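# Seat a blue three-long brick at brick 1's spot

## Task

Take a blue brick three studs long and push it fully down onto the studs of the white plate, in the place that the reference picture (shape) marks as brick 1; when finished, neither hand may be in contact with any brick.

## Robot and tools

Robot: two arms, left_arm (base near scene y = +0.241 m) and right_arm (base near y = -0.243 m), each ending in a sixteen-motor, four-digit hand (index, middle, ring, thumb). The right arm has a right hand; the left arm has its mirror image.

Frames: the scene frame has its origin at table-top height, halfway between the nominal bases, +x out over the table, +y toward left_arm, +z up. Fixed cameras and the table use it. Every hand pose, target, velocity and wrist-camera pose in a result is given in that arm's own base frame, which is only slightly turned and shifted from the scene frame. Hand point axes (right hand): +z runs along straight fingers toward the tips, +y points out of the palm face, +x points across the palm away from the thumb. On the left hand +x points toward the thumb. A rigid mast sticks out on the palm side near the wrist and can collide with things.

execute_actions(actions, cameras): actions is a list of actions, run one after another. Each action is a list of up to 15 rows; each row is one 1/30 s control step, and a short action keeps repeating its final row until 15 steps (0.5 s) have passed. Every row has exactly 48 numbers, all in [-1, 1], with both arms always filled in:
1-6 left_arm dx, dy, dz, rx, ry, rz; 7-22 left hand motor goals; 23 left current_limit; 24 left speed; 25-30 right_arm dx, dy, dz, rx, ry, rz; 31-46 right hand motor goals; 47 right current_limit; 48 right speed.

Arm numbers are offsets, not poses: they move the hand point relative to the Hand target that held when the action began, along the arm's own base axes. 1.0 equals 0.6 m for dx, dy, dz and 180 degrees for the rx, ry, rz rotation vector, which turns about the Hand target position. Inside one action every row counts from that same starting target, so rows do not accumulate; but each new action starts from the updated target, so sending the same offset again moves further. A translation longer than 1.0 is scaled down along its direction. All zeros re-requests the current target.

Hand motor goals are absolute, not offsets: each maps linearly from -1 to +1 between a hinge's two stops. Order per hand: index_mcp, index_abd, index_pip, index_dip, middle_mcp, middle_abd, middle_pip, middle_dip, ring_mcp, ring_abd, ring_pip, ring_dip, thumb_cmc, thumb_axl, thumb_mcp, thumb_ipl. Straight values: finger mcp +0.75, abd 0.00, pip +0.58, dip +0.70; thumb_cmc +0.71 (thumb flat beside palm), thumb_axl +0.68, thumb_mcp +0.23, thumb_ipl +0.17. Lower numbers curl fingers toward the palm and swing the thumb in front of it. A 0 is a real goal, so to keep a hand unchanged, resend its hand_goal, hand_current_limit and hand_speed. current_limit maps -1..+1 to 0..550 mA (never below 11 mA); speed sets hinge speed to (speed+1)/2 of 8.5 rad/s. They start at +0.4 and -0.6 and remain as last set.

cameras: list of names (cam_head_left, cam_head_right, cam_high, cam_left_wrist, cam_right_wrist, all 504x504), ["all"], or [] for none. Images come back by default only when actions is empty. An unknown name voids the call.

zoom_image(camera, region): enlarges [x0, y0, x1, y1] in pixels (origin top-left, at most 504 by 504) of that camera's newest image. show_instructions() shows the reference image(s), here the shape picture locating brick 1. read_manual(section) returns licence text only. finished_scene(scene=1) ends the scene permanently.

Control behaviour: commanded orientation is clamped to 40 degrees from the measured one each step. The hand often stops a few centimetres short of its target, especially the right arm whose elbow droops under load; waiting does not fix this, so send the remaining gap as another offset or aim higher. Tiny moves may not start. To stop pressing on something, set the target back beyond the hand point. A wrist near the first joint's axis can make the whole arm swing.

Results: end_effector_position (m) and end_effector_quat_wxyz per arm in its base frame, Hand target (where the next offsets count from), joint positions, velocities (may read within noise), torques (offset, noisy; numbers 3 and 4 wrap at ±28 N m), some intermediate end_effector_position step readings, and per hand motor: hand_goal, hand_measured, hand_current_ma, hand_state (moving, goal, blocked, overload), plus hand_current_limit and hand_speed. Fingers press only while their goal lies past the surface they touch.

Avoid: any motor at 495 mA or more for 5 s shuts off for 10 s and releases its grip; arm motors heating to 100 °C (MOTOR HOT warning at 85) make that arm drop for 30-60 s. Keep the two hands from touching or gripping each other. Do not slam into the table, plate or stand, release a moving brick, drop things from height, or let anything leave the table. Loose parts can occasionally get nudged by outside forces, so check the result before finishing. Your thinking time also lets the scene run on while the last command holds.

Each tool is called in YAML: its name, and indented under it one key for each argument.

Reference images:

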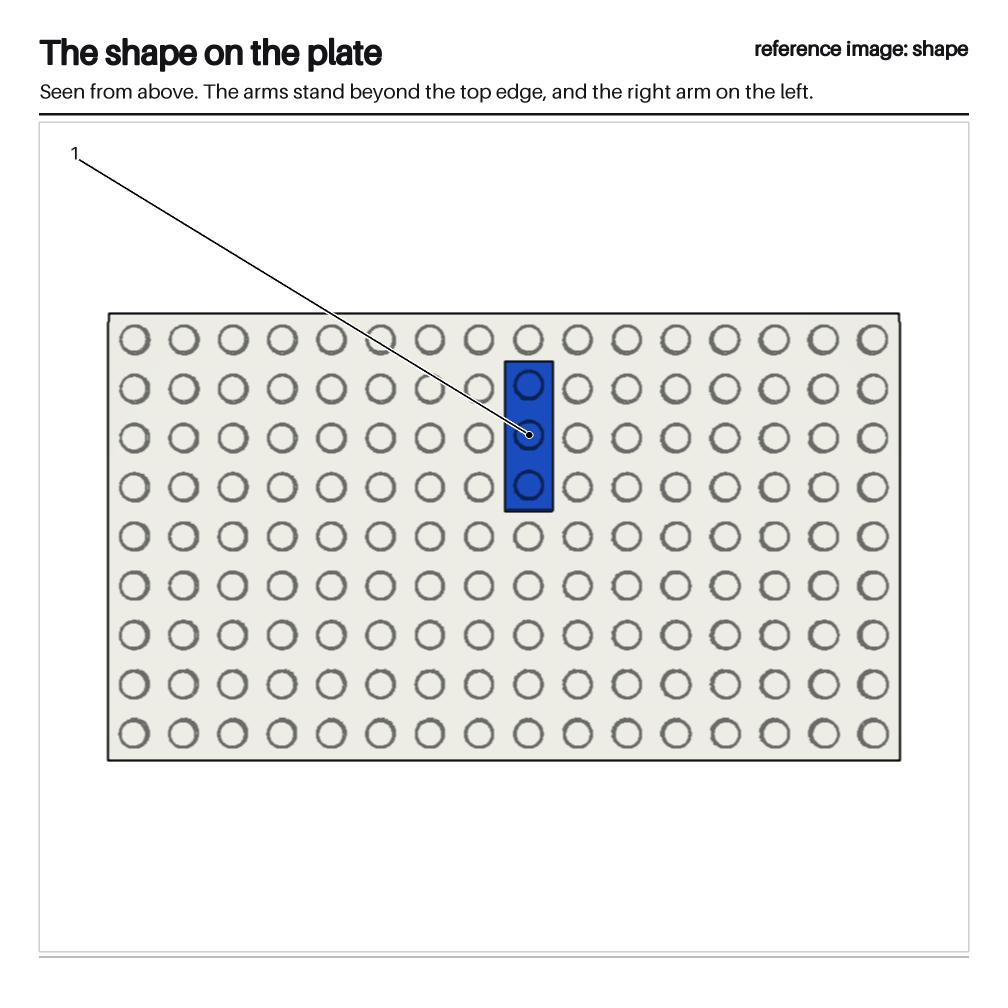

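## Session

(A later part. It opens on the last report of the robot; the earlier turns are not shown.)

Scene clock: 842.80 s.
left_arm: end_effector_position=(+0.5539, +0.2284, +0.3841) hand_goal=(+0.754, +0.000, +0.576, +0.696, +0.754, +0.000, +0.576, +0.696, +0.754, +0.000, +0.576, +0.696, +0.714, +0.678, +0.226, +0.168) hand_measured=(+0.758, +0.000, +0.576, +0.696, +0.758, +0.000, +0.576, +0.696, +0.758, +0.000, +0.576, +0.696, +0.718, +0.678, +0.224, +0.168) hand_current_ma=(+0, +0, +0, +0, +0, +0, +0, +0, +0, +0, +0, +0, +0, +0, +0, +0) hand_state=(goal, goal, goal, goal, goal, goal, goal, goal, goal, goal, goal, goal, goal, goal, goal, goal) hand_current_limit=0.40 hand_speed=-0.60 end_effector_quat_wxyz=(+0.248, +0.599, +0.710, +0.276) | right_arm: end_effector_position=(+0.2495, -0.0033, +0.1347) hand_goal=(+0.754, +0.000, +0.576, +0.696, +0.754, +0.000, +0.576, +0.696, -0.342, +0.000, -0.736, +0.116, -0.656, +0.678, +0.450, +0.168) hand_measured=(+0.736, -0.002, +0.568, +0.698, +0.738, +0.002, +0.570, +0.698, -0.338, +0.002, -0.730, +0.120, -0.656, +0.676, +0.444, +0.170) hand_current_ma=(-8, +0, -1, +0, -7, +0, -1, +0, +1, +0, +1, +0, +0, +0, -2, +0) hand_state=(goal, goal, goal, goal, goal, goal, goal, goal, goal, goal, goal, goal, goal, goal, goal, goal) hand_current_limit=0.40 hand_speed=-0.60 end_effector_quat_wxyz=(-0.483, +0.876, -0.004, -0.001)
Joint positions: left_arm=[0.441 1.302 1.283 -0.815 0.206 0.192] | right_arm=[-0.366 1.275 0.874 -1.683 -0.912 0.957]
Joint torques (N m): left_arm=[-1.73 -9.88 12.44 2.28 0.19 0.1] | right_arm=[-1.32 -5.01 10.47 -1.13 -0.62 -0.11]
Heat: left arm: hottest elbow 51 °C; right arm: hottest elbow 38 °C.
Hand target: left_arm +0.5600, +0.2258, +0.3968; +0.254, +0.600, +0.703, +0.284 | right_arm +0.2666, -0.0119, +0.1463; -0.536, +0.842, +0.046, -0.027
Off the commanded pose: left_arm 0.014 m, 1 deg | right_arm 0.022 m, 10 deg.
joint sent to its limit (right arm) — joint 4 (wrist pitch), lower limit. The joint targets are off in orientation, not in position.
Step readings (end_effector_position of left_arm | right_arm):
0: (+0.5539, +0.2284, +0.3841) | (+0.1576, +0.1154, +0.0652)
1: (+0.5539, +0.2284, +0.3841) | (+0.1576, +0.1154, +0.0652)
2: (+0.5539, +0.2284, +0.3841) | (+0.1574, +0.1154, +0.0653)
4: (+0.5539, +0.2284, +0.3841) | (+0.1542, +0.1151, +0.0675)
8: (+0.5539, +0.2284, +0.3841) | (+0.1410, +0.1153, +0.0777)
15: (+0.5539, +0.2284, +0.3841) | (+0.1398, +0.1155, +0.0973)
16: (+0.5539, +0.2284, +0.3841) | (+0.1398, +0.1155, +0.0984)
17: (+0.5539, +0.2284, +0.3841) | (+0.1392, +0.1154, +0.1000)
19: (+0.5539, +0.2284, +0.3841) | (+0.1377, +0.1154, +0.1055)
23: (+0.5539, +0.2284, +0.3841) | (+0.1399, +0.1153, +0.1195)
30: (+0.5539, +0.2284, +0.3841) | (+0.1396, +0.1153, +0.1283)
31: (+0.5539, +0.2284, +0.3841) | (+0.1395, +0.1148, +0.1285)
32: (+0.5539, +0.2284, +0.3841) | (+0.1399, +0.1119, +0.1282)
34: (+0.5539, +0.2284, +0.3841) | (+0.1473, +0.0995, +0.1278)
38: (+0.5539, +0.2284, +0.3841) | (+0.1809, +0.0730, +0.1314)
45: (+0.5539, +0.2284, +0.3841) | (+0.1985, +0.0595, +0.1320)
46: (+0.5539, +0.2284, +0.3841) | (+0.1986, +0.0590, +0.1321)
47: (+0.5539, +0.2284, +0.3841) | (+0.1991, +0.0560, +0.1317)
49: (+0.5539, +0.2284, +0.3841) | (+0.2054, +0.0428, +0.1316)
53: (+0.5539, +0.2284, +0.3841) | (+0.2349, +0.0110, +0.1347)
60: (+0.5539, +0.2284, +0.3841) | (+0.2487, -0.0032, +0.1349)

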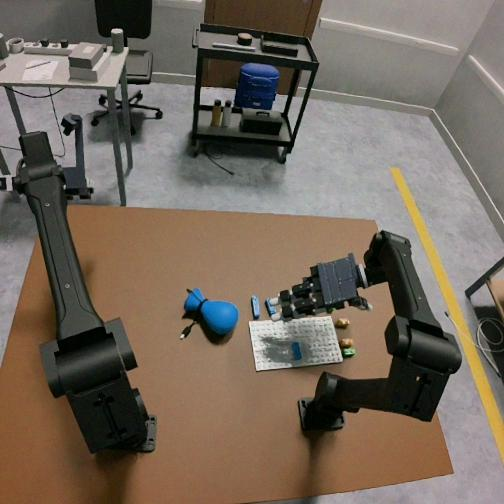

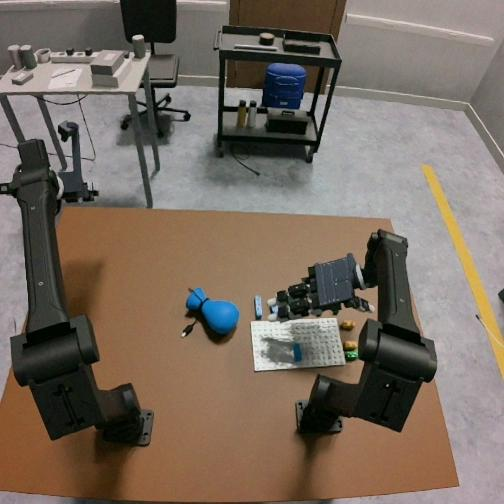

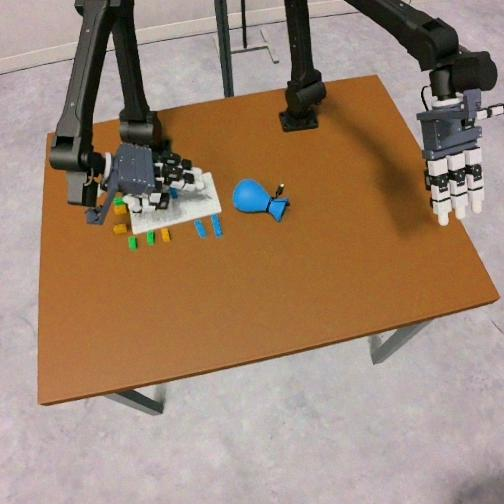

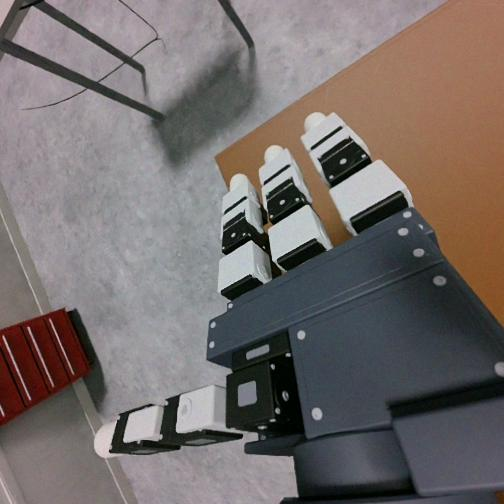

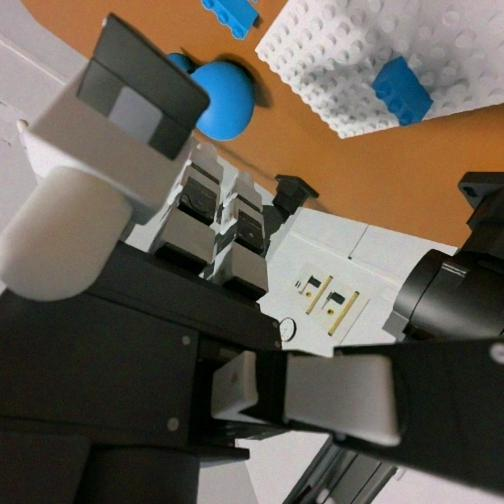

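zoom_image:
  camera: "cam_right_wrist"
  region: [250, 0, 504, 150]

zoom_image:
  camera: "cam_head_right"
  region: [240, 280, 370, 390]

zoom_image:
  camera: "cam_head_left"
  region: [240, 280, 370, 390]

zoom_image:
  camera: "cam_high"
  region: [90, 130, 240, 260]

Scaled by 1.984 from the camera's 504x504 image, which has a finer 720x720 frame.

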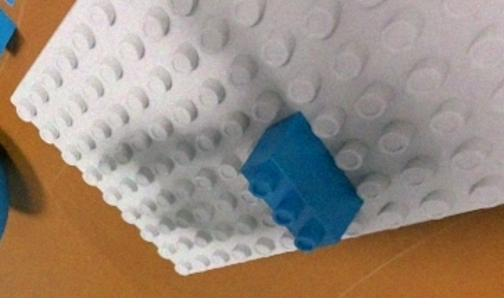

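Scaled by 3.877 from the camera's 504x504 image, which has a finer 720x720 frame.

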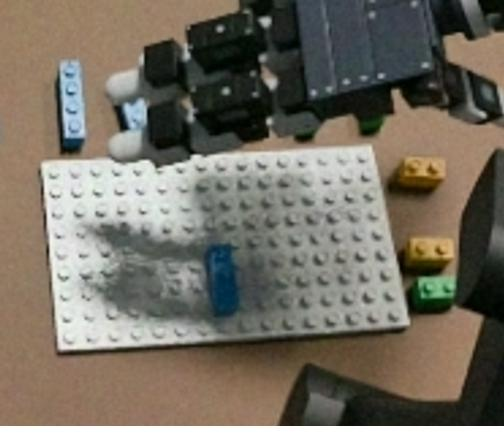

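Scaled by 3.877 from the camera's 504x504 image, which has a finer 720x720 frame.

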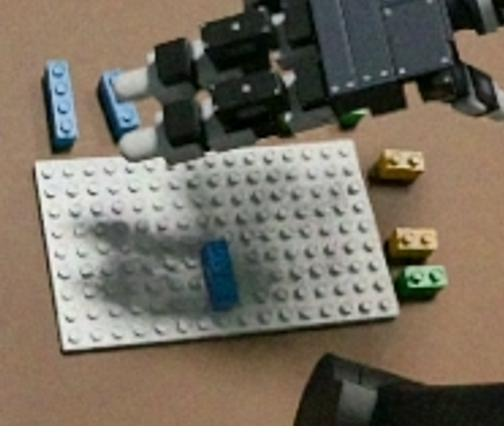

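Scaled by 3.360 from the camera's 504x504 image, which has a finer 720x720 frame.

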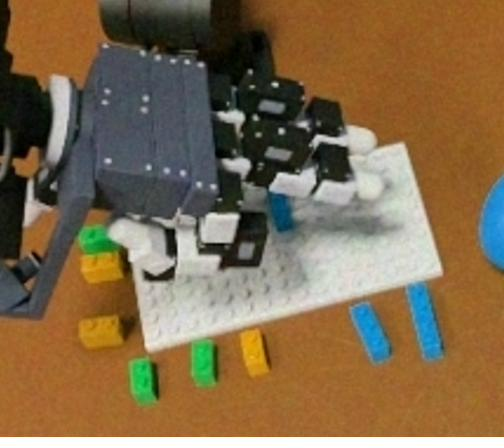

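zoom_image:
  camera: "cam_head_left"
  region: [248, 335, 304, 375]

zoom_image:
  camera: "cam_head_left"
  region: [285, 325, 345, 370]

zoom_image:
  camera: "cam_right_wrist"
  region: [350, 30, 450, 140]

Scaled by 9.000 from the camera's 504x504 image, which has a finer 720x720 frame.

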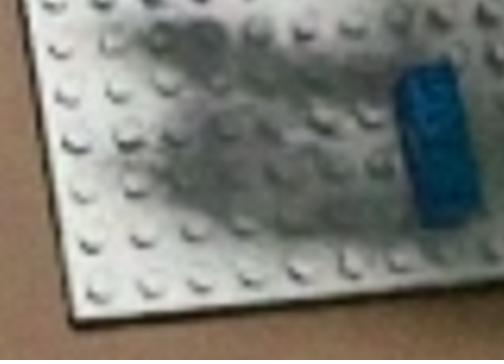

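Scaled by 8.400 from the camera's 504x504 image, which has a finer 720x720 frame.

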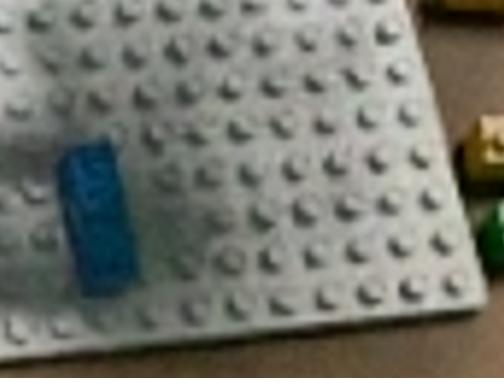

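Scaled by 4.582 from the camera's 504x504 image, which has a finer 720x720 frame.

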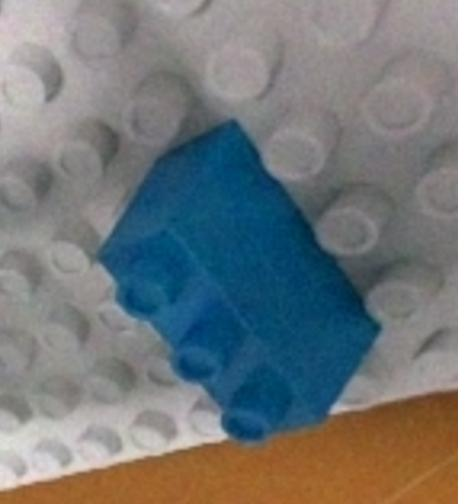

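zoom_image:
  camera: "cam_right_wrist"
  region: [390, 50, 440, 100]

zoom_image:
  camera: "cam_right_wrist"
  region: [400, 80, 450, 130]

zoom_image:
  camera: "cam_right_wrist"
  region: [365, 50, 415, 100]

Scaled by 10.080 from the camera's 504x504 image, which has a finer 720x720 frame.

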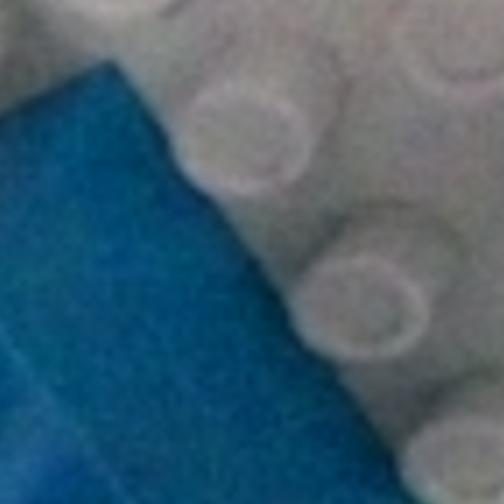

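Scaled by 10.080 from the camera's 504x504 image, which has a finer 720x720 frame.

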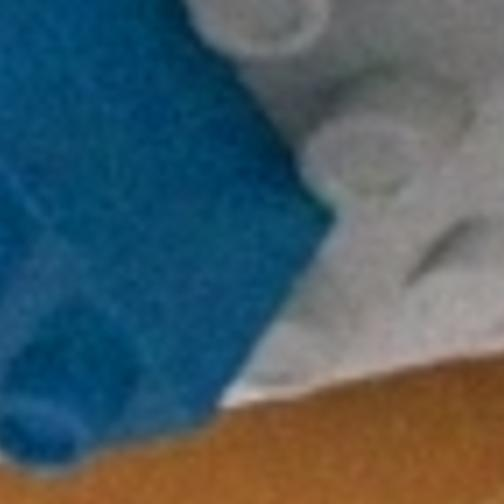

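Scaled by 10.080 from the camera's 504x504 image, which has a finer 720x720 frame.

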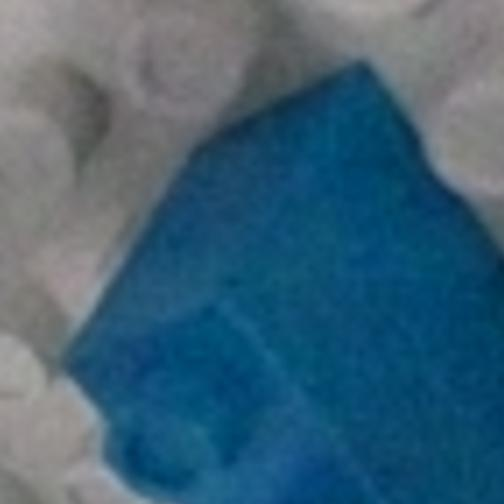

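execute_actions:
  actions:
    - [[0,0,0,0,0,0,0.754,0,0.576,0.696,0.754,0,0.576,0.696,0.754,0,0.576,0.696,0.714,0.678,0.226,0.168,0.4,-0.6,-0.04,0.04,0,0,0,0,0.754,0,0.576,0.696,0.754,0,0.576,0.696,-0.342,0,-0.737,0.116,-0.657,0.678,-0.056,0.168,0.4,-0.6],[0,0,0,0,0,0,0.754,0,0.576,0.696,0.754,0,0.576,0.696,0.754,0,0.576,0.696,0.714,0.678,0.226,0.168,0.4,-0.6,-0.08,0.085,0,0,0,0,0.754,0,0.576,0.696,0.754,0,0.576,0.696,-0.342,0,-0.737,0.116,-0.657,0.678,-0.056,0.168,0.4,-0.6]]
    - [[0,0,0,0,0,0,0.754,0,0.576,0.696,0.754,0,0.576,0.696,0.754,0,0.576,0.696,0.714,0.678,0.226,0.168,0.4,-0.6,-0.035,0.035,0,0,0,0,0.754,0,0.576,0.696,0.754,0,0.576,0.696,-0.342,0,-0.737,0.116,-0.657,0.678,-0.056,0.168,0.4,-0.6],[0,0,0,0,0,0,0.754,0,0.576,0.696,0.754,0,0.576,0.696,0.754,0,0.576,0.696,0.714,0.678,0.226,0.168,0.4,-0.6,-0.071,0.072,0,0,0,0,0.754,0,0.576,0.696,0.754,0,0.576,0.696,-0.342,0,-0.737,0.116,-0.657,0.678,-0.056,0.168,0.4,-0.6]]
  cameras: ["cam_right_wrist"]

Scene clock: 876.60 s.
left_arm: end_effector_position=(+0.5539, +0.2284, +0.3841) hand_goal=(+0.754, +0.000, +0.576, +0.696, +0.754, +0.000, +0.576, +0.696, +0.754, +0.000, +0.576, +0.696, +0.714, +0.678, +0.226, +0.168) hand_measured=(+0.758, +0.000, +0.576, +0.696, +0.758, +0.000, +0.576, +0.696, +0.758, +0.000, +0.576, +0.696, +0.718, +0.678, +0.224, +0.168) hand_current_ma=(+0, +0, +0, +0, +0, +0, +0, +0, +0, +0, +0, +0, +0, +0, +0, +0) hand_state=(goal, goal, goal, goal, goal, goal, goal, goal, goal, goal, goal, goal, goal, goal, goal, goal) hand_current_limit=0.40 hand_speed=-0.60 end_effector_quat_wxyz=(+0.248, +0.599, +0.710, +0.276) | right_arm: end_effector_position=(+0.1816, +0.0805, +0.1440) hand_goal=(+0.754, +0.000, +0.576, +0.696, +0.754, +0.000, +0.576, +0.696, -0.342, +0.000, -0.736, +0.116, -0.656, +0.678, -0.056, +0.168) hand_measured=(+0.736, -0.002, +0.568, +0.698, +0.738, +0.002, +0.570, +0.698, -0.338, +0.002, -0.730, +0.120, -0.656, +0.676, -0.054, +0.170) hand_current_ma=(-8, +0, -1, +0, -7, +0, -1, +0, +0, +0, +1, +0, +0, +0, +0, +0) hand_state=(goal, goal, goal, goal, goal, goal, goal, goal, goal, goal, goal, goal, goal, goal, goal, goal) hand_current_limit=0.40 hand_speed=-0.60 end_effector_quat_wxyz=(-0.526, +0.849, +0.044, -0.017)
Joint positions: left_arm=[0.441 1.302 1.283 -0.815 0.206 0.192] | right_arm=[-0.159 1.035 0.698 -1.683 -1.052 1.046]
Joint torques (N m): left_arm=[-1.79 -9.88 12.44 2.26 0.2 0.1] | right_arm=[-0.5 -3.43 6.49 -0.98 -1.08 0.09]
Heat: left arm: hottest elbow 51 °C; right arm: hottest elbow 39 °C.
Hand target: left_arm +0.5600, +0.2258, +0.3968; +0.254, +0.600, +0.703, +0.284 | right_arm +0.1760, +0.0823, +0.1463; -0.537, +0.842, +0.046, -0.027
Off the commanded pose: left_arm 0.014 m, 1 deg | right_arm 0.006 m, 2 deg.
joint sent to its limit (right arm) — joint 4 (wrist pitch), lower limit. The joint targets still meet the commanded pose.
Step readings (end_effector_position of left_arm | right_arm):
0: (+0.5539, +0.2284, +0.3841) | (+0.2495, -0.0033, +0.1347)
1: (+0.5539, +0.2284, +0.3841) | (+0.2495, -0.0033, +0.1347)
2: (+0.5539, +0.2284, +0.3841) | (+0.2498, -0.0028, +0.1350)
4: (+0.5539, +0.2284, +0.3841) | (+0.2490, +0.0037, +0.1366)
8: (+0.5539, +0.2284, +0.3841) | (+0.2331, +0.0254, +0.1381)
15: (+0.5539, +0.2284, +0.3841) | (+0.2254, +0.0360, +0.1435)
16: (+0.5539, +0.2284, +0.3841) | (+0.2250, +0.0363, +0.1435)
17: (+0.5539, +0.2284, +0.3841) | (+0.2237, +0.0393, +0.1435)
19: (+0.5539, +0.2284, +0.3841) | (+0.2163, +0.0488, +0.1420)
23: (+0.5539, +0.2284, +0.3841) | (+0.1914, +0.0701, +0.1373)
30: (+0.5539, +0.2284, +0.3841) | (+0.1834, +0.0798, +0.1431)
Images, in order (width x height): cam_right_wrist 504x504.

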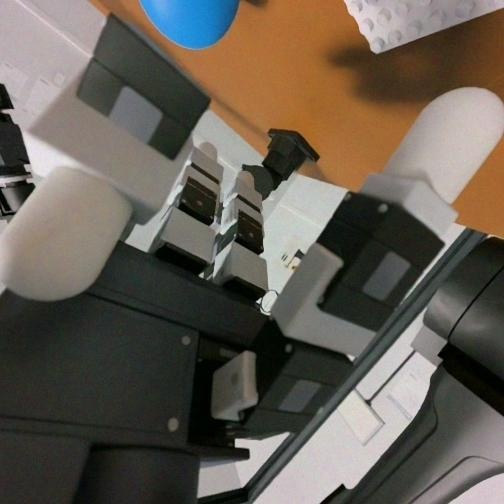

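execute_actions:
  actions:
    - [[0,0,0,0,0,0,0.754,0,0.576,0.696,0.754,0,0.576,0.696,0.754,0,0.576,0.696,0.714,0.678,0.226,0.168,0.4,-0.6,0,0,-0.03,0,0,0,0.754,0,0.576,0.696,0.754,0,0.576,0.696,-0.342,0,-0.737,0.116,-0.657,0.678,-0.056,0.168,0.4,-0.6],[0,0,0,0,0,0,0.754,0,0.576,0.696,0.754,0,0.576,0.696,0.754,0,0.576,0.696,0.714,0.678,0.226,0.168,0.4,-0.6,0,0,-0.07,0,0,0,0.754,0,0.576,0.696,0.754,0,0.576,0.696,-0.342,0,-0.737,0.116,-0.657,0.678,-0.056,0.168,0.4,-0.6],[0,0,0,0,0,0,0.754,0,0.576,0.696,0.754,0,0.576,0.696,0.754,0,0.576,0.696,0.714,0.678,0.226,0.168,0.4,-0.6,0,0,-0.11,0,0,0,0.754,0,0.576,0.696,0.754,0,0.576,0.696,-0.342,0,-0.737,0.116,-0.657,0.678,-0.056,0.168,0.4,-0.6],[0,0,0,0,0,0,0.754,0,0.576,0.696,0.754,0,0.576,0.696,0.754,0,0.576,0.696,0.714,0.678,0.226,0.168,0.4,-0.6,0,0,-0.144,0,0,0,0.754,0,0.576,0.696,0.754,0,0.576,0.696,-0.342,0,-0.737,0.116,-0.657,0.678,-0.056,0.168,0.4,-0.6]]
  cameras: ["cam_right_wrist"]

Scene clock: 880.83 s.
left_arm: end_effector_position=(+0.5539, +0.2284, +0.3841) hand_goal=(+0.754, +0.000, +0.576, +0.696, +0.754, +0.000, +0.576, +0.696, +0.754, +0.000, +0.576, +0.696, +0.714, +0.678, +0.226, +0.168) hand_measured=(+0.758, +0.000, +0.576, +0.696, +0.758, +0.000, +0.576, +0.696, +0.758, +0.000, +0.576, +0.696, +0.718, +0.678, +0.224, +0.168) hand_current_ma=(+0, +0, +0, +0, +0, +0, +0, +0, +0, +0, +0, +0, +0, +0, +0, +0) hand_state=(goal, goal, goal, goal, goal, goal, goal, goal, goal, goal, goal, goal, goal, goal, goal, goal) hand_current_limit=0.40 hand_speed=-0.60 end_effector_quat_wxyz=(+0.248, +0.599, +0.710, +0.276) | right_arm: end_effector_position=(+0.1752, +0.0807, +0.0635) hand_goal=(+0.754, +0.000, +0.576, +0.696, +0.754, +0.000, +0.576, +0.696, -0.342, +0.000, -0.736, +0.116, -0.656, +0.678, -0.056, +0.168) hand_measured=(+0.738, -0.002, +0.570, +0.698, +0.738, +0.002, +0.570, +0.698, -0.338, +0.002, -0.730, +0.120, -0.656, +0.676, -0.054, +0.170) hand_current_ma=(-7, +0, -1, +0, -6, +0, -1, +0, +0, +0, +1, +0, +0, +0, +0, +0) hand_state=(goal, goal, goal, goal, goal, goal, goal, goal, goal, goal, goal, goal, goal, goal, goal, goal) hand_current_limit=0.40 hand_speed=-0.60 end_effector_quat_wxyz=(-0.534, +0.844, +0.043, -0.027)
Joint positions: left_arm=[0.441 1.302 1.283 -0.815 0.206 0.192] | right_arm=[-0.172 1.19 0.548 -1.449 -1.055 0.989]
Joint torques (N m): left_arm=[-1.79 -9.82 12.44 2.25 0.19 0.1] | right_arm=[-0.91 -2.43 5.46 -0.47 -1.07 -0.09]
Heat: left arm: hottest elbow 51 °C; right arm: hottest elbow 39 °C.
Hand target: left_arm +0.5600, +0.2258, +0.3968; +0.254, +0.600, +0.703, +0.284 | right_arm +0.1761, +0.0822, +0.0598; -0.537, +0.842, +0.046, -0.027
Off the commanded pose: left_arm 0.014 m, 1 deg | right_arm 0.004 m, 0 deg.
Step readings (end_effector_position of left_arm | right_arm):
0: (+0.5539, +0.2284, +0.3841) | (+0.1815, +0.0805, +0.1441)
1: (+0.5539, +0.2284, +0.3841) | (+0.1815, +0.0805, +0.1441)
2: (+0.5539, +0.2284, +0.3841) | (+0.1808, +0.0809, +0.1434)
4: (+0.5539, +0.2284, +0.3841) | (+0.1786, +0.0819, +0.1358)
8: (+0.5539, +0.2284, +0.3841) | (+0.1657, +0.0825, +0.0984)
15: (+0.5539, +0.2284, +0.3841) | (+0.1690, +0.0815, +0.0672)
Images, in order (width x height): cam_right_wrist 504x504.

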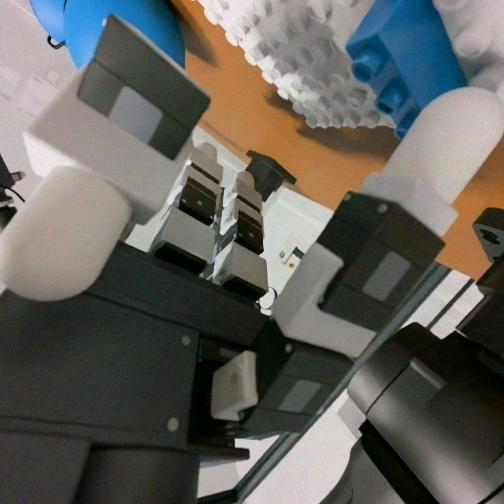

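zoom_image:
  camera: "cam_right_wrist"
  region: [330, 0, 504, 140]

zoom_image:
  camera: "cam_right_wrist"
  region: [400, 0, 504, 104]

Scaled by 2.897 from the camera's 504x504 image, which has a finer 720x720 frame.

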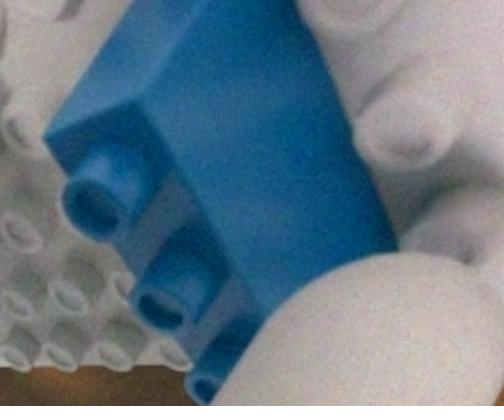

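Scaled by 4.846 from the camera's 504x504 image, which has a finer 720x720 frame.

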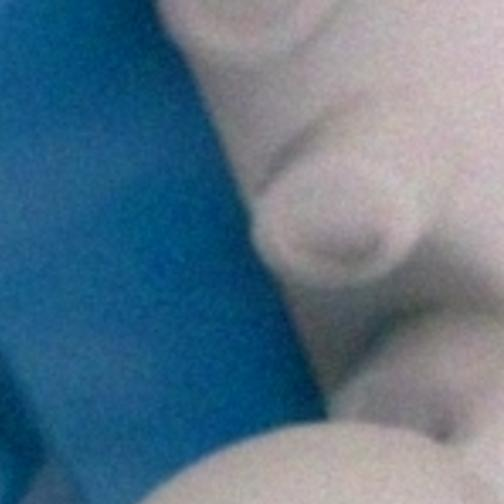

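execute_actions:
  actions:
    - [[0,0,0,0,0,0,0.754,0,0.576,0.696,0.754,0,0.576,0.696,0.754,0,0.576,0.696,0.714,0.678,0.226,0.168,0.4,-0.6,0,0,-0.012,0,0,0,0.754,0,0.576,0.696,0.754,0,0.576,0.696,-0.342,0,-0.737,0.116,-0.657,0.678,-0.056,0.168,0.4,-0.6],[0,0,0,0,0,0,0.754,0,0.576,0.696,0.754,0,0.576,0.696,0.754,0,0.576,0.696,0.714,0.678,0.226,0.168,0.4,-0.6,0,0,-0.024,0,0,0,0.754,0,0.576,0.696,0.754,0,0.576,0.696,-0.342,0,-0.737,0.116,-0.657,0.678,-0.056,0.168,0.4,-0.6],[0,0,0,0,0,0,0.754,0,0.576,0.696,0.754,0,0.576,0.696,0.754,0,0.576,0.696,0.714,0.678,0.226,0.168,0.4,-0.6,0,0,-0.036,0,0,0,0.754,0,0.576,0.696,0.754,0,0.576,0.696,-0.342,0,-0.737,0.116,-0.657,0.678,-0.056,0.168,0.4,-0.6]]
  cameras: ["cam_right_wrist"]

Scene clock: 886.33 s.
left_arm: end_effector_position=(+0.5539, +0.2284, +0.3841) hand_goal=(+0.754, +0.000, +0.576, +0.696, +0.754, +0.000, +0.576, +0.696, +0.754, +0.000, +0.576, +0.696, +0.714, +0.678, +0.226, +0.168) hand_measured=(+0.758, +0.000, +0.576, +0.696, +0.758, +0.000, +0.576, +0.696, +0.758, +0.000, +0.576, +0.696, +0.718, +0.678, +0.224, +0.168) hand_current_ma=(+0, +0, +0, +0, +0, +0, +0, +0, +0, +0, +0, +0, +0, +0, +0, +0) hand_state=(goal, goal, goal, goal, goal, goal, goal, goal, goal, goal, goal, goal, goal, goal, goal, goal) hand_current_limit=0.40 hand_speed=-0.60 end_effector_quat_wxyz=(+0.248, +0.599, +0.710, +0.276) | right_arm: end_effector_position=(+0.1759, +0.0815, +0.0455) hand_goal=(+0.754, +0.000, +0.576, +0.696, +0.754, +0.000, +0.576, +0.696, -0.342, +0.000, -0.736, +0.116, -0.656, +0.678, -0.056, +0.168) hand_measured=(+0.738, -0.002, +0.570, +0.698, +0.738, +0.002, +0.570, +0.698, -0.338, +0.002, -0.730, +0.120, -0.662, +0.676, -0.052, +0.170) hand_current_ma=(-7, +0, -1, +0, -6, +0, -1, +0, +0, +0, +1, +0, -1, +0, +1, +0) hand_state=(goal, goal, goal, goal, goal, goal, goal, goal, goal, goal, goal, goal, goal, goal, goal, goal) hand_current_limit=0.40 hand_speed=-0.60 end_effector_quat_wxyz=(-0.537, +0.842, +0.039, -0.029)
Joint positions: left_arm=[0.441 1.302 1.283 -0.815 0.206 0.192] | right_arm=[-0.172 1.241 0.524 -1.375 -1.062 0.996]
Joint torques (N m): left_arm=[-1.73 -9.82 12.45 2.26 0.2 0.1] | right_arm=[-0.73 -2.08 4.6 0.23 -0.83 -0.15]
Heat: left arm: hottest elbow 51 °C; right arm: hottest elbow 39 °C.
Hand target: left_arm +0.5600, +0.2258, +0.3968; +0.254, +0.600, +0.703, +0.284 | right_arm +0.1759, +0.0823, +0.0382; -0.537, +0.842, +0.046, -0.027
Off the commanded pose: left_arm 0.014 m, 1 deg | right_arm 0.007 m, 1 deg.
Step readings (end_effector_position of left_arm | right_arm):
0: (+0.5539, +0.2284, +0.3841) | (+0.1752, +0.0807, +0.0635)
1: (+0.5539, +0.2284, +0.3841) | (+0.1753, +0.0807, +0.0634)
2: (+0.5539, +0.2284, +0.3841) | (+0.1759, +0.0806, +0.0629)
4: (+0.5539, +0.2284, +0.3841) | (+0.1777, +0.0805, +0.0597)
8: (+0.5539, +0.2284, +0.3841) | (+0.1760, +0.0808, +0.0482)
15: (+0.5539, +0.2284, +0.3841) | (+0.1758, +0.0815, +0.0455)
Images, in order (width x height): cam_right_wrist 504x504.

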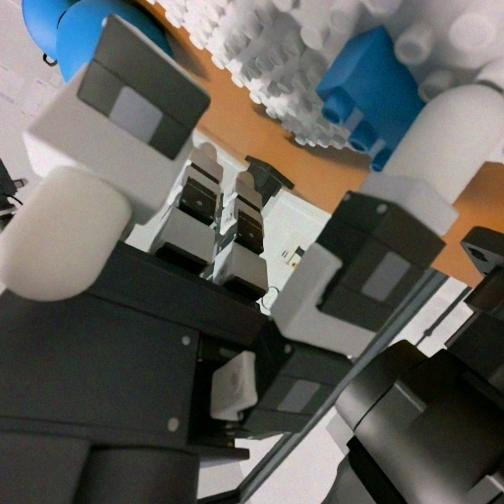

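zoom_image:
  camera: "cam_right_wrist"
  region: [300, 0, 504, 180]

zoom_image:
  camera: "cam_right_wrist"
  region: [404, 0, 504, 100]

Scaled by 2.471 from the camera's 504x504 image, which has a finer 720x720 frame.

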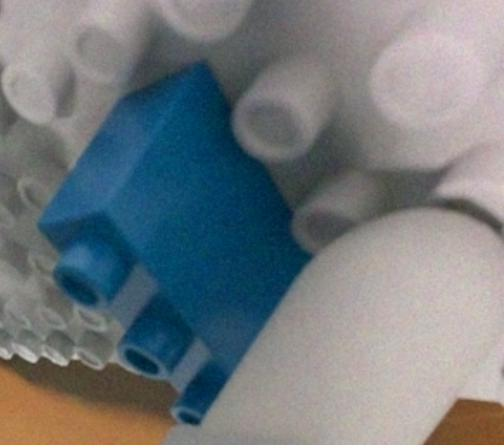

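Scaled by 5.040 from the camera's 504x504 image, which has a finer 720x720 frame.

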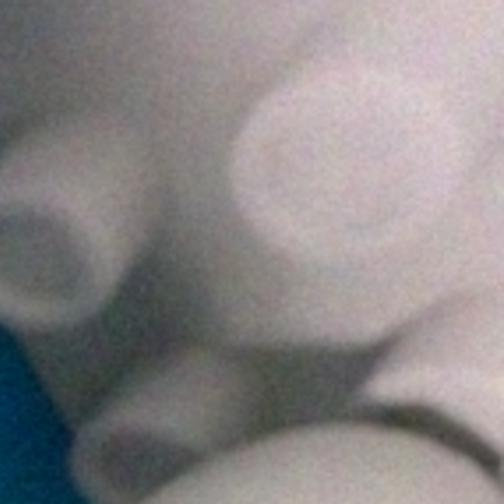

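execute_actions:
  actions:
    - [[0,0,0,0,0,0,0.754,0,0.576,0.696,0.754,0,0.576,0.696,0.754,0,0.576,0.696,0.714,0.678,0.226,0.168,0.4,-0.6,0,0,-0.006,0,0,0,0.754,0,0.576,0.696,0.754,0,0.576,0.696,-0.342,0,-0.737,0.116,-0.657,0.678,-0.056,0.168,0.4,-0.6],[0,0,0,0,0,0,0.754,0,0.576,0.696,0.754,0,0.576,0.696,0.754,0,0.576,0.696,0.714,0.678,0.226,0.168,0.4,-0.6,0,0,-0.012,0,0,0,0.754,0,0.576,0.696,0.754,0,0.576,0.696,-0.342,0,-0.737,0.116,-0.657,0.678,-0.056,0.168,0.4,-0.6],[0,0,0,0,0,0,0.754,0,0.576,0.696,0.754,0,0.576,0.696,0.754,0,0.576,0.696,0.714,0.678,0.226,0.168,0.4,-0.6,0,0,-0.0195,0,0,0,0.754,0,0.576,0.696,0.754,0,0.576,0.696,-0.342,0,-0.737,0.116,-0.657,0.678,-0.056,0.168,0.4,-0.6]]

Scene clock: 900.23 s.
left_arm: end_effector_position=(+0.5539, +0.2284, +0.3841) hand_goal=(+0.754, +0.000, +0.576, +0.696, +0.754, +0.000, +0.576, +0.696, +0.754, +0.000, +0.576, +0.696, +0.714, +0.678, +0.226, +0.168) hand_measured=(+0.758, +0.000, +0.576, +0.696, +0.758, +0.000, +0.576, +0.696, +0.758, +0.000, +0.576, +0.696, +0.718, +0.678, +0.224, +0.168) hand_current_ma=(+0, +0, +0, +0, +0, +0, +0, +0, +0, +0, +0, +0, +0, +0, +0, +0) hand_state=(goal, goal, goal, goal, goal, goal, goal, goal, goal, goal, goal, goal, goal, goal, goal, goal) hand_current_limit=0.40 hand_speed=-0.60 end_effector_quat_wxyz=(+0.248, +0.599, +0.710, +0.276) | right_arm: end_effector_position=(+0.1776, +0.0821, +0.0447) hand_goal=(+0.754, +0.000, +0.576, +0.696, +0.754, +0.000, +0.576, +0.696, -0.342, +0.000, -0.736, +0.116, -0.656, +0.678, -0.056, +0.168) hand_measured=(+0.738, -0.002, +0.570, +0.698, +0.738, +0.002, +0.570, +0.698, -0.338, +0.002, -0.730, +0.120, -0.656, +0.678, -0.050, +0.172) hand_current_ma=(-7, +0, -1, +0, -6, +0, -1, +0, +0, +0, +1, +0, +0, +0, +1, +1) hand_state=(goal, goal, goal, goal, goal, goal, goal, goal, goal, goal, goal, goal, goal, goal, goal, goal) hand_current_limit=0.40 hand_speed=-0.60 end_effector_quat_wxyz=(-0.538, +0.842, +0.030, -0.029)
Joint positions: left_arm=[0.441 1.302 1.283 -0.815 0.206 0.192] | right_arm=[-0.172 1.244 0.524 -1.357 -1.07 1.024]
Joint torques (N m): left_arm=[-1.73 -9.88 12.46 2.28 0.19 0.11] | right_arm=[-0.91 -0.38 3.51 1.28 -0.5 -0.38]
Heat: left arm: hottest elbow 52 °C; right arm: hottest elbow 38 °C.
Hand target: left_arm +0.5600, +0.2258, +0.3968; +0.254, +0.600, +0.703, +0.284 | right_arm +0.1760, +0.0823, +0.0265; -0.537, +0.842, +0.046, -0.027
Off the commanded pose: left_arm 0.014 m, 1 deg | right_arm 0.018 m, 2 deg.
Step readings (end_effector_position of left_arm | right_arm):
0: (+0.5539, +0.2284, +0.3841) | (+0.1758, +0.0815, +0.0455)
1: (+0.5539, +0.2284, +0.3841) | (+0.1759, +0.0815, +0.0455)
2: (+0.5539, +0.2284, +0.3841) | (+0.1761, +0.0815, +0.0454)
4: (+0.5539, +0.2284, +0.3841) | (+0.1768, +0.0816, +0.0451)
8: (+0.5539, +0.2284, +0.3841) | (+0.1773, +0.0820, +0.0448)
15: (+0.5539, +0.2284, +0.3841) | (+0.1775, +0.0821, +0.0447)

execute_actions:
  actions:
    - [[0,0,0,0,0,0,0.754,0,0.576,0.696,0.754,0,0.576,0.696,0.754,0,0.576,0.696,0.714,0.678,0.226,0.168,0.4,-0.6,0,0,0.03,0,0,0,0.754,0,0.576,0.696,0.754,0,0.576,0.696,-0.342,0,-0.737,0.116,-0.657,0.678,-0.056,0.168,0.4,-0.6],[0,0,0,0,0,0,0.754,0,0.576,0.696,0.754,0,0.576,0.696,0.754,0,0.576,0.696,0.714,0.678,0.226,0.168,0.4,-0.6,0,0,0.065,0,0,0,0.754,0,0.576,0.696,0.754,0,0.576,0.696,-0.342,0,-0.737,0.116,-0.657,0.678,-0.056,0.168,0.4,-0.6],[0,0,0,0,0,0,0.754,0,0.576,0.696,0.754,0,0.576,0.696,0.754,0,0.576,0.696,0.714,0.678,0.226,0.168,0.4,-0.6,0,0,0.105,0,0,0,0.754,0,0.576,0.696,0.754,0,0.576,0.696,-0.342,0,-0.737,0.116,-0.657,0.678,-0.056,0.168,0.4,-0.6]]
    - [[0,0,0,0,0,0,0.754,0,0.576,0.696,0.754,0,0.576,0.696,0.754,0,0.576,0.696,0.714,0.678,0.226,0.168,0.4,-0.6,0.003,-0.025,0.01,0,0,0,0.754,0,0.576,0.696,0.754,0,0.576,0.696,-0.342,0,-0.737,0.116,-0.657,0.678,-0.056,0.168,0.4,-0.6],[0,0,0,0,0,0,0.754,0,0.576,0.696,0.754,0,0.576,0.696,0.754,0,0.576,0.696,0.714,0.678,0.226,0.168,0.4,-0.6,0.0058,-0.0533,0.02,0,0,0,0.754,0,0.576,0.696,0.754,0,0.576,0.696,-0.342,0,-0.737,0.116,-0.657,0.678,-0.056,0.168,0.4,-0.6]]
    - [[0,0,0,0,0,0,0.754,0,0.576,0.696,0.754,0,0.576,0.696,0.754,0,0.576,0.696,0.714,0.678,0.226,0.168,0.4,-0.6,0,0,-0.03,0,0,0,0.754,0,0.576,0.696,0.754,0,0.576,0.696,-0.342,0,-0.737,0.116,-0.657,0.678,-0.056,0.168,0.4,-0.6],[0,0,0,0,0,0,0.754,0,0.576,0.696,0.754,0,0.576,0.696,0.754,0,0.576,0.696,0.714,0.678,0.226,0.168,0.4,-0.6,0,0,-0.07,0,0,0,0.754,0,0.576,0.696,0.754,0,0.576,0.696,-0.342,0,-0.737,0.116,-0.657,0.678,-0.056,0.168,0.4,-0.6],[0,0,0,0,0,0,0.754,0,0.576,0.696,0.754,0,0.576,0.696,0.754,0,0.576,0.696,0.714,0.678,0.226,0.168,0.4,-0.6,0,0,-0.085,0,0,0,0.754,0,0.576,0.696,0.754,0,0.576,0.696,-0.342,0,-0.737,0.116,-0.657,0.678,-0.056,0.168,0.4,-0.6]]
  cameras: ["cam_right_wrist"]

Scene clock: 911.77 s.
left_arm: end_effector_position=(+0.5539, +0.2284, +0.3841) hand_goal=(+0.754, +0.000, +0.576, +0.696, +0.754, +0.000, +0.576, +0.696, +0.754, +0.000, +0.576, +0.696, +0.714, +0.678, +0.226, +0.168) hand_measured=(+0.758, +0.000, +0.576, +0.696, +0.758, +0.000, +0.576, +0.696, +0.758, +0.000, +0.576, +0.696, +0.718, +0.678, +0.224, +0.168) hand_current_ma=(+0, +0, +0, +0, +0, +0, +0, +0, +0, +0, +0, +0, +0, +0, +0, +0) hand_state=(goal, goal, goal, goal, goal, goal, goal, goal, goal, goal, goal, goal, goal, goal, goal, goal) hand_current_limit=0.40 hand_speed=-0.60 end_effector_quat_wxyz=(+0.248, +0.599, +0.710, +0.276) | right_arm: end_effector_position=(+0.1799, +0.0507, +0.0545) hand_goal=(+0.754, +0.000, +0.576, +0.696, +0.754, +0.000, +0.576, +0.696, -0.342, +0.000, -0.736, +0.116, -0.656, +0.678, -0.056, +0.168) hand_measured=(+0.738, -0.002, +0.570, +0.698, +0.738, +0.000, +0.570, +0.698, -0.338, +0.002, -0.730, +0.120, -0.658, +0.676, -0.054, +0.170) hand_current_ma=(-7, +0, -1, +0, -6, +0, -1, +0, +0, +0, +1, +0, +0, +0, +0, +0) hand_state=(goal, goal, goal, goal, goal, goal, goal, goal, goal, goal, goal, goal, goal, goal, goal, goal) hand_current_limit=0.40 hand_speed=-0.60 end_effector_quat_wxyz=(-0.535, +0.843, +0.044, -0.028)
Joint positions: left_arm=[0.441 1.302 1.283 -0.815 0.206 0.192] | right_arm=[-0.301 1.3 0.58 -1.549 -0.982 0.782]
Joint torques (N m): left_arm=[-1.79 -9.76 12.44 2.26 0.19 0.1] | right_arm=[-1.44 -3.14 4.66 -0.9 -0.69 -0.11]
Heat: left arm: hottest elbow 52 °C; right arm: hottest elbow 37 °C.
Hand target: left_arm +0.5600, +0.2258, +0.3968; +0.254, +0.600, +0.703, +0.284 | right_arm +0.1795, +0.0503, +0.0505; -0.537, +0.842, +0.046, -0.027
Off the commanded pose: left_arm 0.014 m, 1 deg | right_arm 0.004 m, 0 deg.
Step readings (end_effector_position of left_arm | right_arm):
0: (+0.5539, +0.2284, +0.3841) | (+0.1775, +0.0821, +0.0447)
1: (+0.5539, +0.2284, +0.3841) | (+0.1775, +0.0821, +0.0447)
2: (+0.5539, +0.2284, +0.3841) | (+0.1773, +0.0821, +0.0449)
4: (+0.5539, +0.2284, +0.3841) | (+0.1740, +0.0827, +0.0478)
8: (+0.5539, +0.2284, +0.3841) | (+0.1623, +0.0850, +0.0607)
15: (+0.5539, +0.2284, +0.3841) | (+0.1584, +0.0859, +0.0754)
16: (+0.5539, +0.2284, +0.3841) | (+0.1584, +0.0857, +0.0760)
17: (+0.5539, +0.2284, +0.3841) | (+0.1580, +0.0842, +0.0768)
19: (+0.5539, +0.2284, +0.3841) | (+0.1556, +0.0776, +0.0801)
23: (+0.5539, +0.2284, +0.3841) | (+0.1588, +0.0638, +0.0875)
30: (+0.5539, +0.2284, +0.3841) | (+0.1632, +0.0573, +0.0912)
31: (+0.5539, +0.2284, +0.3841) | (+0.1633, +0.0573, +0.0912)
32: (+0.5539, +0.2284, +0.3841) | (+0.1637, +0.0570, +0.0907)
34: (+0.5539, +0.2284, +0.3841) | (+0.1675, +0.0553, +0.0862)
38: (+0.5539, +0.2284, +0.3841) | (+0.1763, +0.0515, +0.0688)
45: (+0.5539, +0.2284, +0.3841) | (+0.1781, +0.0511, +0.0554)
Images, in order (width x height): cam_right_wrist 504x504.

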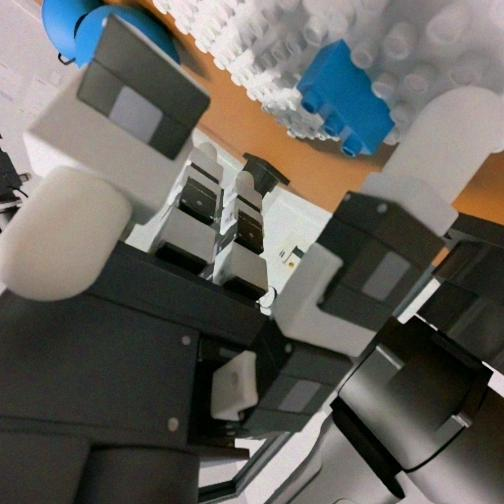

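zoom_image:
  camera: "cam_right_wrist"
  region: [280, 20, 420, 160]

execute_actions:
  actions:
    - [[0,0,0,0,0,0,0.754,0,0.576,0.696,0.754,0,0.576,0.696,0.754,0,0.576,0.696,0.714,0.678,0.226,0.168,0.4,-0.6,0,0,-0.01,0,0,0,0.754,0,0.576,0.696,0.754,0,0.576,0.696,-0.342,0,-0.737,0.116,-0.657,0.678,-0.056,0.168,0.4,-0.6],[0,0,0,0,0,0,0.754,0,0.576,0.696,0.754,0,0.576,0.696,0.754,0,0.576,0.696,0.714,0.678,0.226,0.168,0.4,-0.6,0,0,-0.0205,0,0,0,0.754,0,0.576,0.696,0.754,0,0.576,0.696,-0.342,0,-0.737,0.116,-0.657,0.678,-0.056,0.168,0.4,-0.6]]
    - [[0,0,0,0,0,0,0.754,0,0.576,0.696,0.754,0,0.576,0.696,0.754,0,0.576,0.696,0.714,0.678,0.226,0.168,0.4,-0.6,0,0,-0.0068,0,0,0,0.754,0,0.576,0.696,0.754,0,0.576,0.696,-0.342,0,-0.737,0.116,-0.657,0.678,-0.056,0.168,0.4,-0.6],[0,0,0,0,0,0,0.754,0,0.576,0.696,0.754,0,0.576,0.696,0.754,0,0.576,0.696,0.714,0.678,0.226,0.168,0.4,-0.6,0,0,-0.0135,0,0,0,0.754,0,0.576,0.696,0.754,0,0.576,0.696,-0.342,0,-0.737,0.116,-0.657,0.678,-0.056,0.168,0.4,-0.6],[0,0,0,0,0,0,0.754,0,0.576,0.696,0.754,0,0.576,0.696,0.754,0,0.576,0.696,0.714,0.678,0.226,0.168,0.4,-0.6,0,0,-0.0195,0,0,0,0.754,0,0.576,0.696,0.754,0,0.576,0.696,-0.342,0,-0.737,0.116,-0.657,0.678,-0.056,0.168,0.4,-0.6]]
  cameras: ["cam_right_wrist"]

Scaled by 3.600 from the camera's 504x504 image, which has a finer 720x720 frame.

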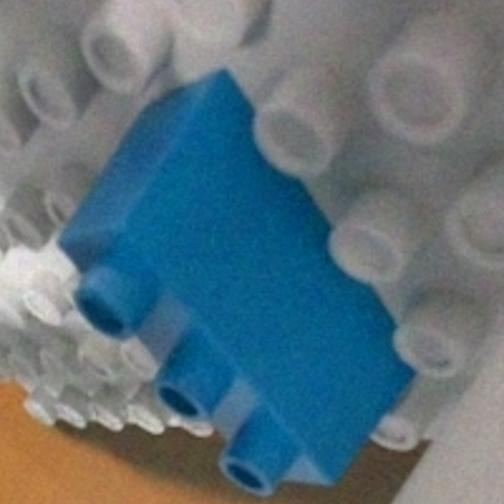

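Scene clock: 916.33 s.
left_arm: end_effector_position=(+0.5539, +0.2284, +0.3841) hand_goal=(+0.754, +0.000, +0.576, +0.696, +0.754, +0.000, +0.576, +0.696, +0.754, +0.000, +0.576, +0.696, +0.714, +0.678, +0.226, +0.168) hand_measured=(+0.758, +0.000, +0.576, +0.696, +0.758, +0.000, +0.576, +0.696, +0.758, +0.000, +0.576, +0.696, +0.718, +0.678, +0.224, +0.168) hand_current_ma=(+0, +0, +0, +0, +0, +0, +0, +0, +0, +0, +0, +0, +0, +0, +0, +0) hand_state=(goal, goal, goal, goal, goal, goal, goal, goal, goal, goal, goal, goal, goal, goal, goal, goal) hand_current_limit=0.40 hand_speed=-0.60 end_effector_quat_wxyz=(+0.248, +0.599, +0.710, +0.276) | right_arm: end_effector_position=(+0.1812, +0.0505, +0.0435) hand_goal=(+0.754, +0.000, +0.576, +0.696, +0.754, +0.000, +0.576, +0.696, -0.342, +0.000, -0.736, +0.116, -0.656, +0.678, -0.056, +0.168) hand_measured=(+0.738, -0.002, +0.570, +0.698, +0.738, +0.000, +0.570, +0.698, -0.338, +0.002, -0.730, +0.120, -0.664, +0.676, -0.054, +0.170) hand_current_ma=(-7, +0, -1, +0, -6, +0, -1, +0, +0, +0, +1, +0, -2, +0, +0, +0) hand_state=(goal, goal, goal, goal, goal, goal, goal, goal, goal, goal, goal, goal, goal, goal, goal, goal) hand_current_limit=0.40 hand_speed=-0.60 end_effector_quat_wxyz=(-0.535, +0.843, +0.037, -0.029)
Joint positions: left_arm=[0.441 1.302 1.283 -0.815 0.206 0.192] | right_arm=[-0.301 1.331 0.569 -1.5 -0.986 0.8]
Joint torques (N m): left_arm=[-1.79 -9.82 12.42 2.26 0.19 0.11] | right_arm=[-1.61 -1.26 3.15 0.77 -0.5 -0.33]
Heat: left arm: hottest elbow 52 °C; right arm: hottest elbow 37 °C.
Hand target: left_arm +0.5600, +0.2258, +0.3968; +0.254, +0.600, +0.703, +0.284 | right_arm +0.1795, +0.0503, +0.0265; -0.537, +0.842, +0.046, -0.027
Off the commanded pose: left_arm 0.014 m, 1 deg | right_arm 0.017 m, 1 deg.
Step readings (end_effector_position of left_arm | right_arm):
0: (+0.5539, +0.2284, +0.3841) | (+0.1799, +0.0507, +0.0545)
1: (+0.5539, +0.2284, +0.3841) | (+0.1800, +0.0507, +0.0544)
2: (+0.5539, +0.2284, +0.3841) | (+0.1803, +0.0506, +0.0540)
4: (+0.5539, +0.2284, +0.3841) | (+0.1814, +0.0502, +0.0515)
8: (+0.5539, +0.2284, +0.3841) | (+0.1802, +0.0506, +0.0452)
15: (+0.5539, +0.2284, +0.3841) | (+0.1801, +0.0507, +0.0450)
16: (+0.5539, +0.2284, +0.3841) | (+0.1801, +0.0507, +0.0450)
17: (+0.5539, +0.2284, +0.3841) | (+0.1801, +0.0506, +0.0450)
19: (+0.5539, +0.2284, +0.3841) | (+0.1813, +0.0503, +0.0441)
23: (+0.5539, +0.2284, +0.3841) | (+0.1812, +0.0505, +0.0436)
30: (+0.5539, +0.2284, +0.3841) | (+0.1813, +0.0505, +0.0435)
Images, in order (width x height): cam_right_wrist 504x504.

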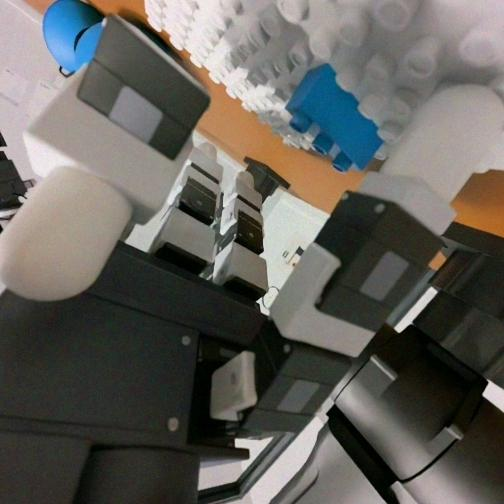

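execute_actions:
  actions:
    - [[0,0,0,0,0,0,0.754,0,0.576,0.696,0.754,0,0.576,0.696,0.754,0,0.576,0.696,0.714,0.678,0.226,0.168,0.4,-0.6,0,0,0.03,0,0,0,0.754,0,0.576,0.696,0.754,0,0.576,0.696,-0.342,0,-0.737,0.116,-0.657,0.678,-0.056,0.168,0.4,-0.6],[0,0,0,0,0,0,0.754,0,0.576,0.696,0.754,0,0.576,0.696,0.754,0,0.576,0.696,0.714,0.678,0.226,0.168,0.4,-0.6,0,0,0.065,0,0,0,0.754,0,0.576,0.696,0.754,0,0.576,0.696,-0.342,0,-0.737,0.116,-0.657,0.678,-0.056,0.168,0.4,-0.6],[0,0,0,0,0,0,0.754,0,0.576,0.696,0.754,0,0.576,0.696,0.754,0,0.576,0.696,0.714,0.678,0.226,0.168,0.4,-0.6,0,0,0.105,0,0,0,0.754,0,0.576,0.696,0.754,0,0.576,0.696,-0.342,0,-0.737,0.116,-0.657,0.678,-0.056,0.168,0.4,-0.6]]
    - [[0,0,0,0,0,0,0.754,0,0.576,0.696,0.754,0,0.576,0.696,0.754,0,0.576,0.696,0.714,0.678,0.226,0.168,0.4,-0.6,0.01,0,0.05,0,0,0,0.754,0,0.576,0.696,0.754,0,0.576,0.696,-0.342,0,-0.737,0.116,-0.657,0.678,-0.056,0.168,0.4,-0.6],[0,0,0,0,0,0,0.754,0,0.576,0.696,0.754,0,0.576,0.696,0.754,0,0.576,0.696,0.714,0.678,0.226,0.168,0.4,-0.6,0.02,0,0.09,0,0,0,0.754,0,0.576,0.696,0.754,0,0.576,0.696,-0.342,0,-0.737,0.116,-0.657,0.678,-0.056,0.168,0.4,-0.6]]
  cameras: ["all"]

Scene clock: 922.97 s.
left_arm: end_effector_position=(+0.5539, +0.2284, +0.3841) hand_goal=(+0.754, +0.000, +0.576, +0.696, +0.754, +0.000, +0.576, +0.696, +0.754, +0.000, +0.576, +0.696, +0.714, +0.678, +0.226, +0.168) hand_measured=(+0.758, +0.000, +0.576, +0.696, +0.758, +0.000, +0.576, +0.696, +0.758, +0.000, +0.576, +0.696, +0.718, +0.678, +0.224, +0.168) hand_current_ma=(+0, +0, +0, +0, +0, +0, +0, +0, +0, +0, +0, +0, +0, +0, +0, +0) hand_state=(goal, goal, goal, goal, goal, goal, goal, goal, goal, goal, goal, goal, goal, goal, goal, goal) hand_current_limit=0.40 hand_speed=-0.60 end_effector_quat_wxyz=(+0.248, +0.599, +0.710, +0.276) | right_arm: end_effector_position=(+0.1797, +0.0549, +0.1242) hand_goal=(+0.754, +0.000, +0.576, +0.696, +0.754, +0.000, +0.576, +0.696, -0.342, +0.000, -0.736, +0.116, -0.656, +0.678, -0.056, +0.168) hand_measured=(+0.738, -0.002, +0.570, +0.698, +0.738, +0.000, +0.570, +0.698, -0.338, +0.002, -0.730, +0.120, -0.658, +0.676, -0.054, +0.170) hand_current_ma=(-7, +0, -1, +0, -6, +0, -1, +0, +0, +0, +1, +0, +0, +0, +0, +0) hand_state=(goal, goal, goal, goal, goal, goal, goal, goal, goal, goal, goal, goal, goal, goal, goal, goal) hand_current_limit=0.40 hand_speed=-0.60 end_effector_quat_wxyz=(-0.508, +0.861, +0.016, -0.022)
Joint positions: left_arm=[0.441 1.302 1.283 -0.815 0.206 0.192] | right_arm=[-0.251 1.079 0.675 -1.676 -0.986 1.005]
Joint torques (N m): left_arm=[-1.79 -9.88 12.44 2.25 0.19 0.1] | right_arm=[-0.44 -3.6 10.51 -1.4 -0.69 0.08]
Heat: left arm: hottest elbow 52 °C; right arm: hottest elbow 37 °C.
Hand target: left_arm +0.5600, +0.2258, +0.3968; +0.254, +0.600, +0.703, +0.284 | right_arm +0.1914, +0.0503, +0.1435; -0.536, +0.842, +0.046, -0.027
Off the commanded pose: left_arm 0.014 m, 1 deg | right_arm 0.023 m, 5 deg.
joint sent to its limit (right arm) — joint 4 (wrist pitch), lower limit. The joint targets are off in position and orientation.
Step readings (end_effector_position of left_arm | right_arm):
0: (+0.5539, +0.2284, +0.3841) | (+0.1812, +0.0505, +0.0435)
1: (+0.5539, +0.2284, +0.3841) | (+0.1812, +0.0505, +0.0435)
2: (+0.5539, +0.2284, +0.3841) | (+0.1809, +0.0506, +0.0438)
4: (+0.5539, +0.2284, +0.3841) | (+0.1780, +0.0516, +0.0469)
8: (+0.5539, +0.2284, +0.3841) | (+0.1672, +0.0549, +0.0620)
15: (+0.5539, +0.2284, +0.3841) | (+0.1633, +0.0562, +0.0770)
16: (+0.5539, +0.2284, +0.3841) | (+0.1636, +0.0561, +0.0776)
17: (+0.5539, +0.2284, +0.3841) | (+0.1642, +0.0561, +0.0789)
19: (+0.5539, +0.2284, +0.3841) | (+0.1677, +0.0561, +0.0844)
23: (+0.5539, +0.2284, +0.3841) | (+0.1828, +0.0563, +0.1048)
30: (+0.5539, +0.2284, +0.3841) | (+0.1847, +0.0551, +0.1221)

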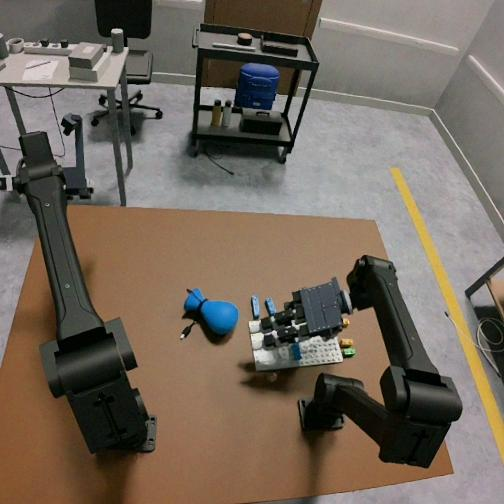

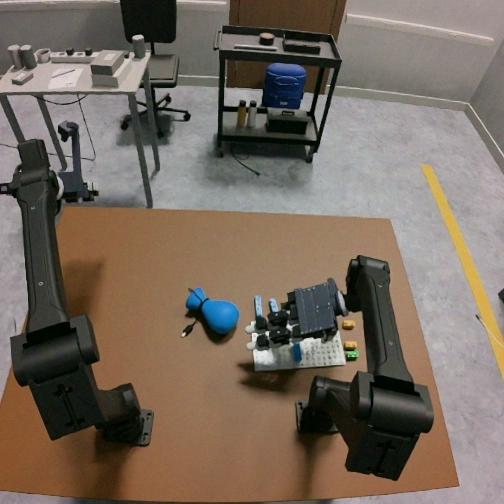

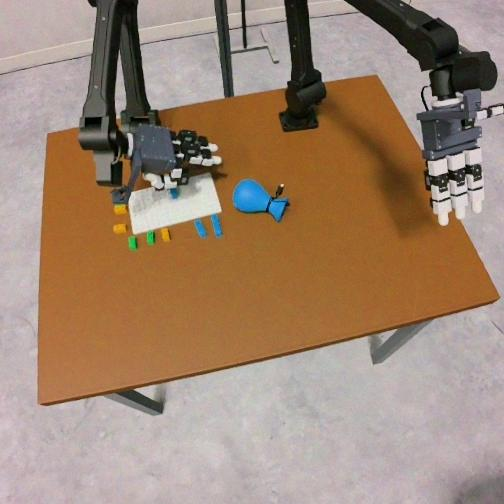

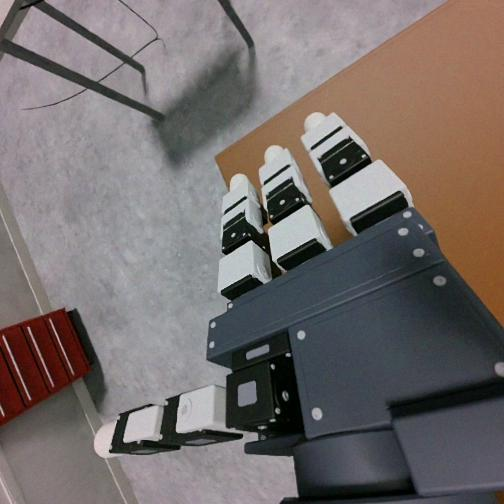

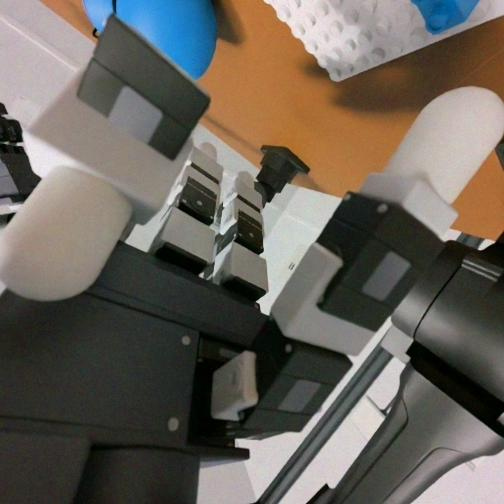

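finished_scene:

The scene is finished: the task was done.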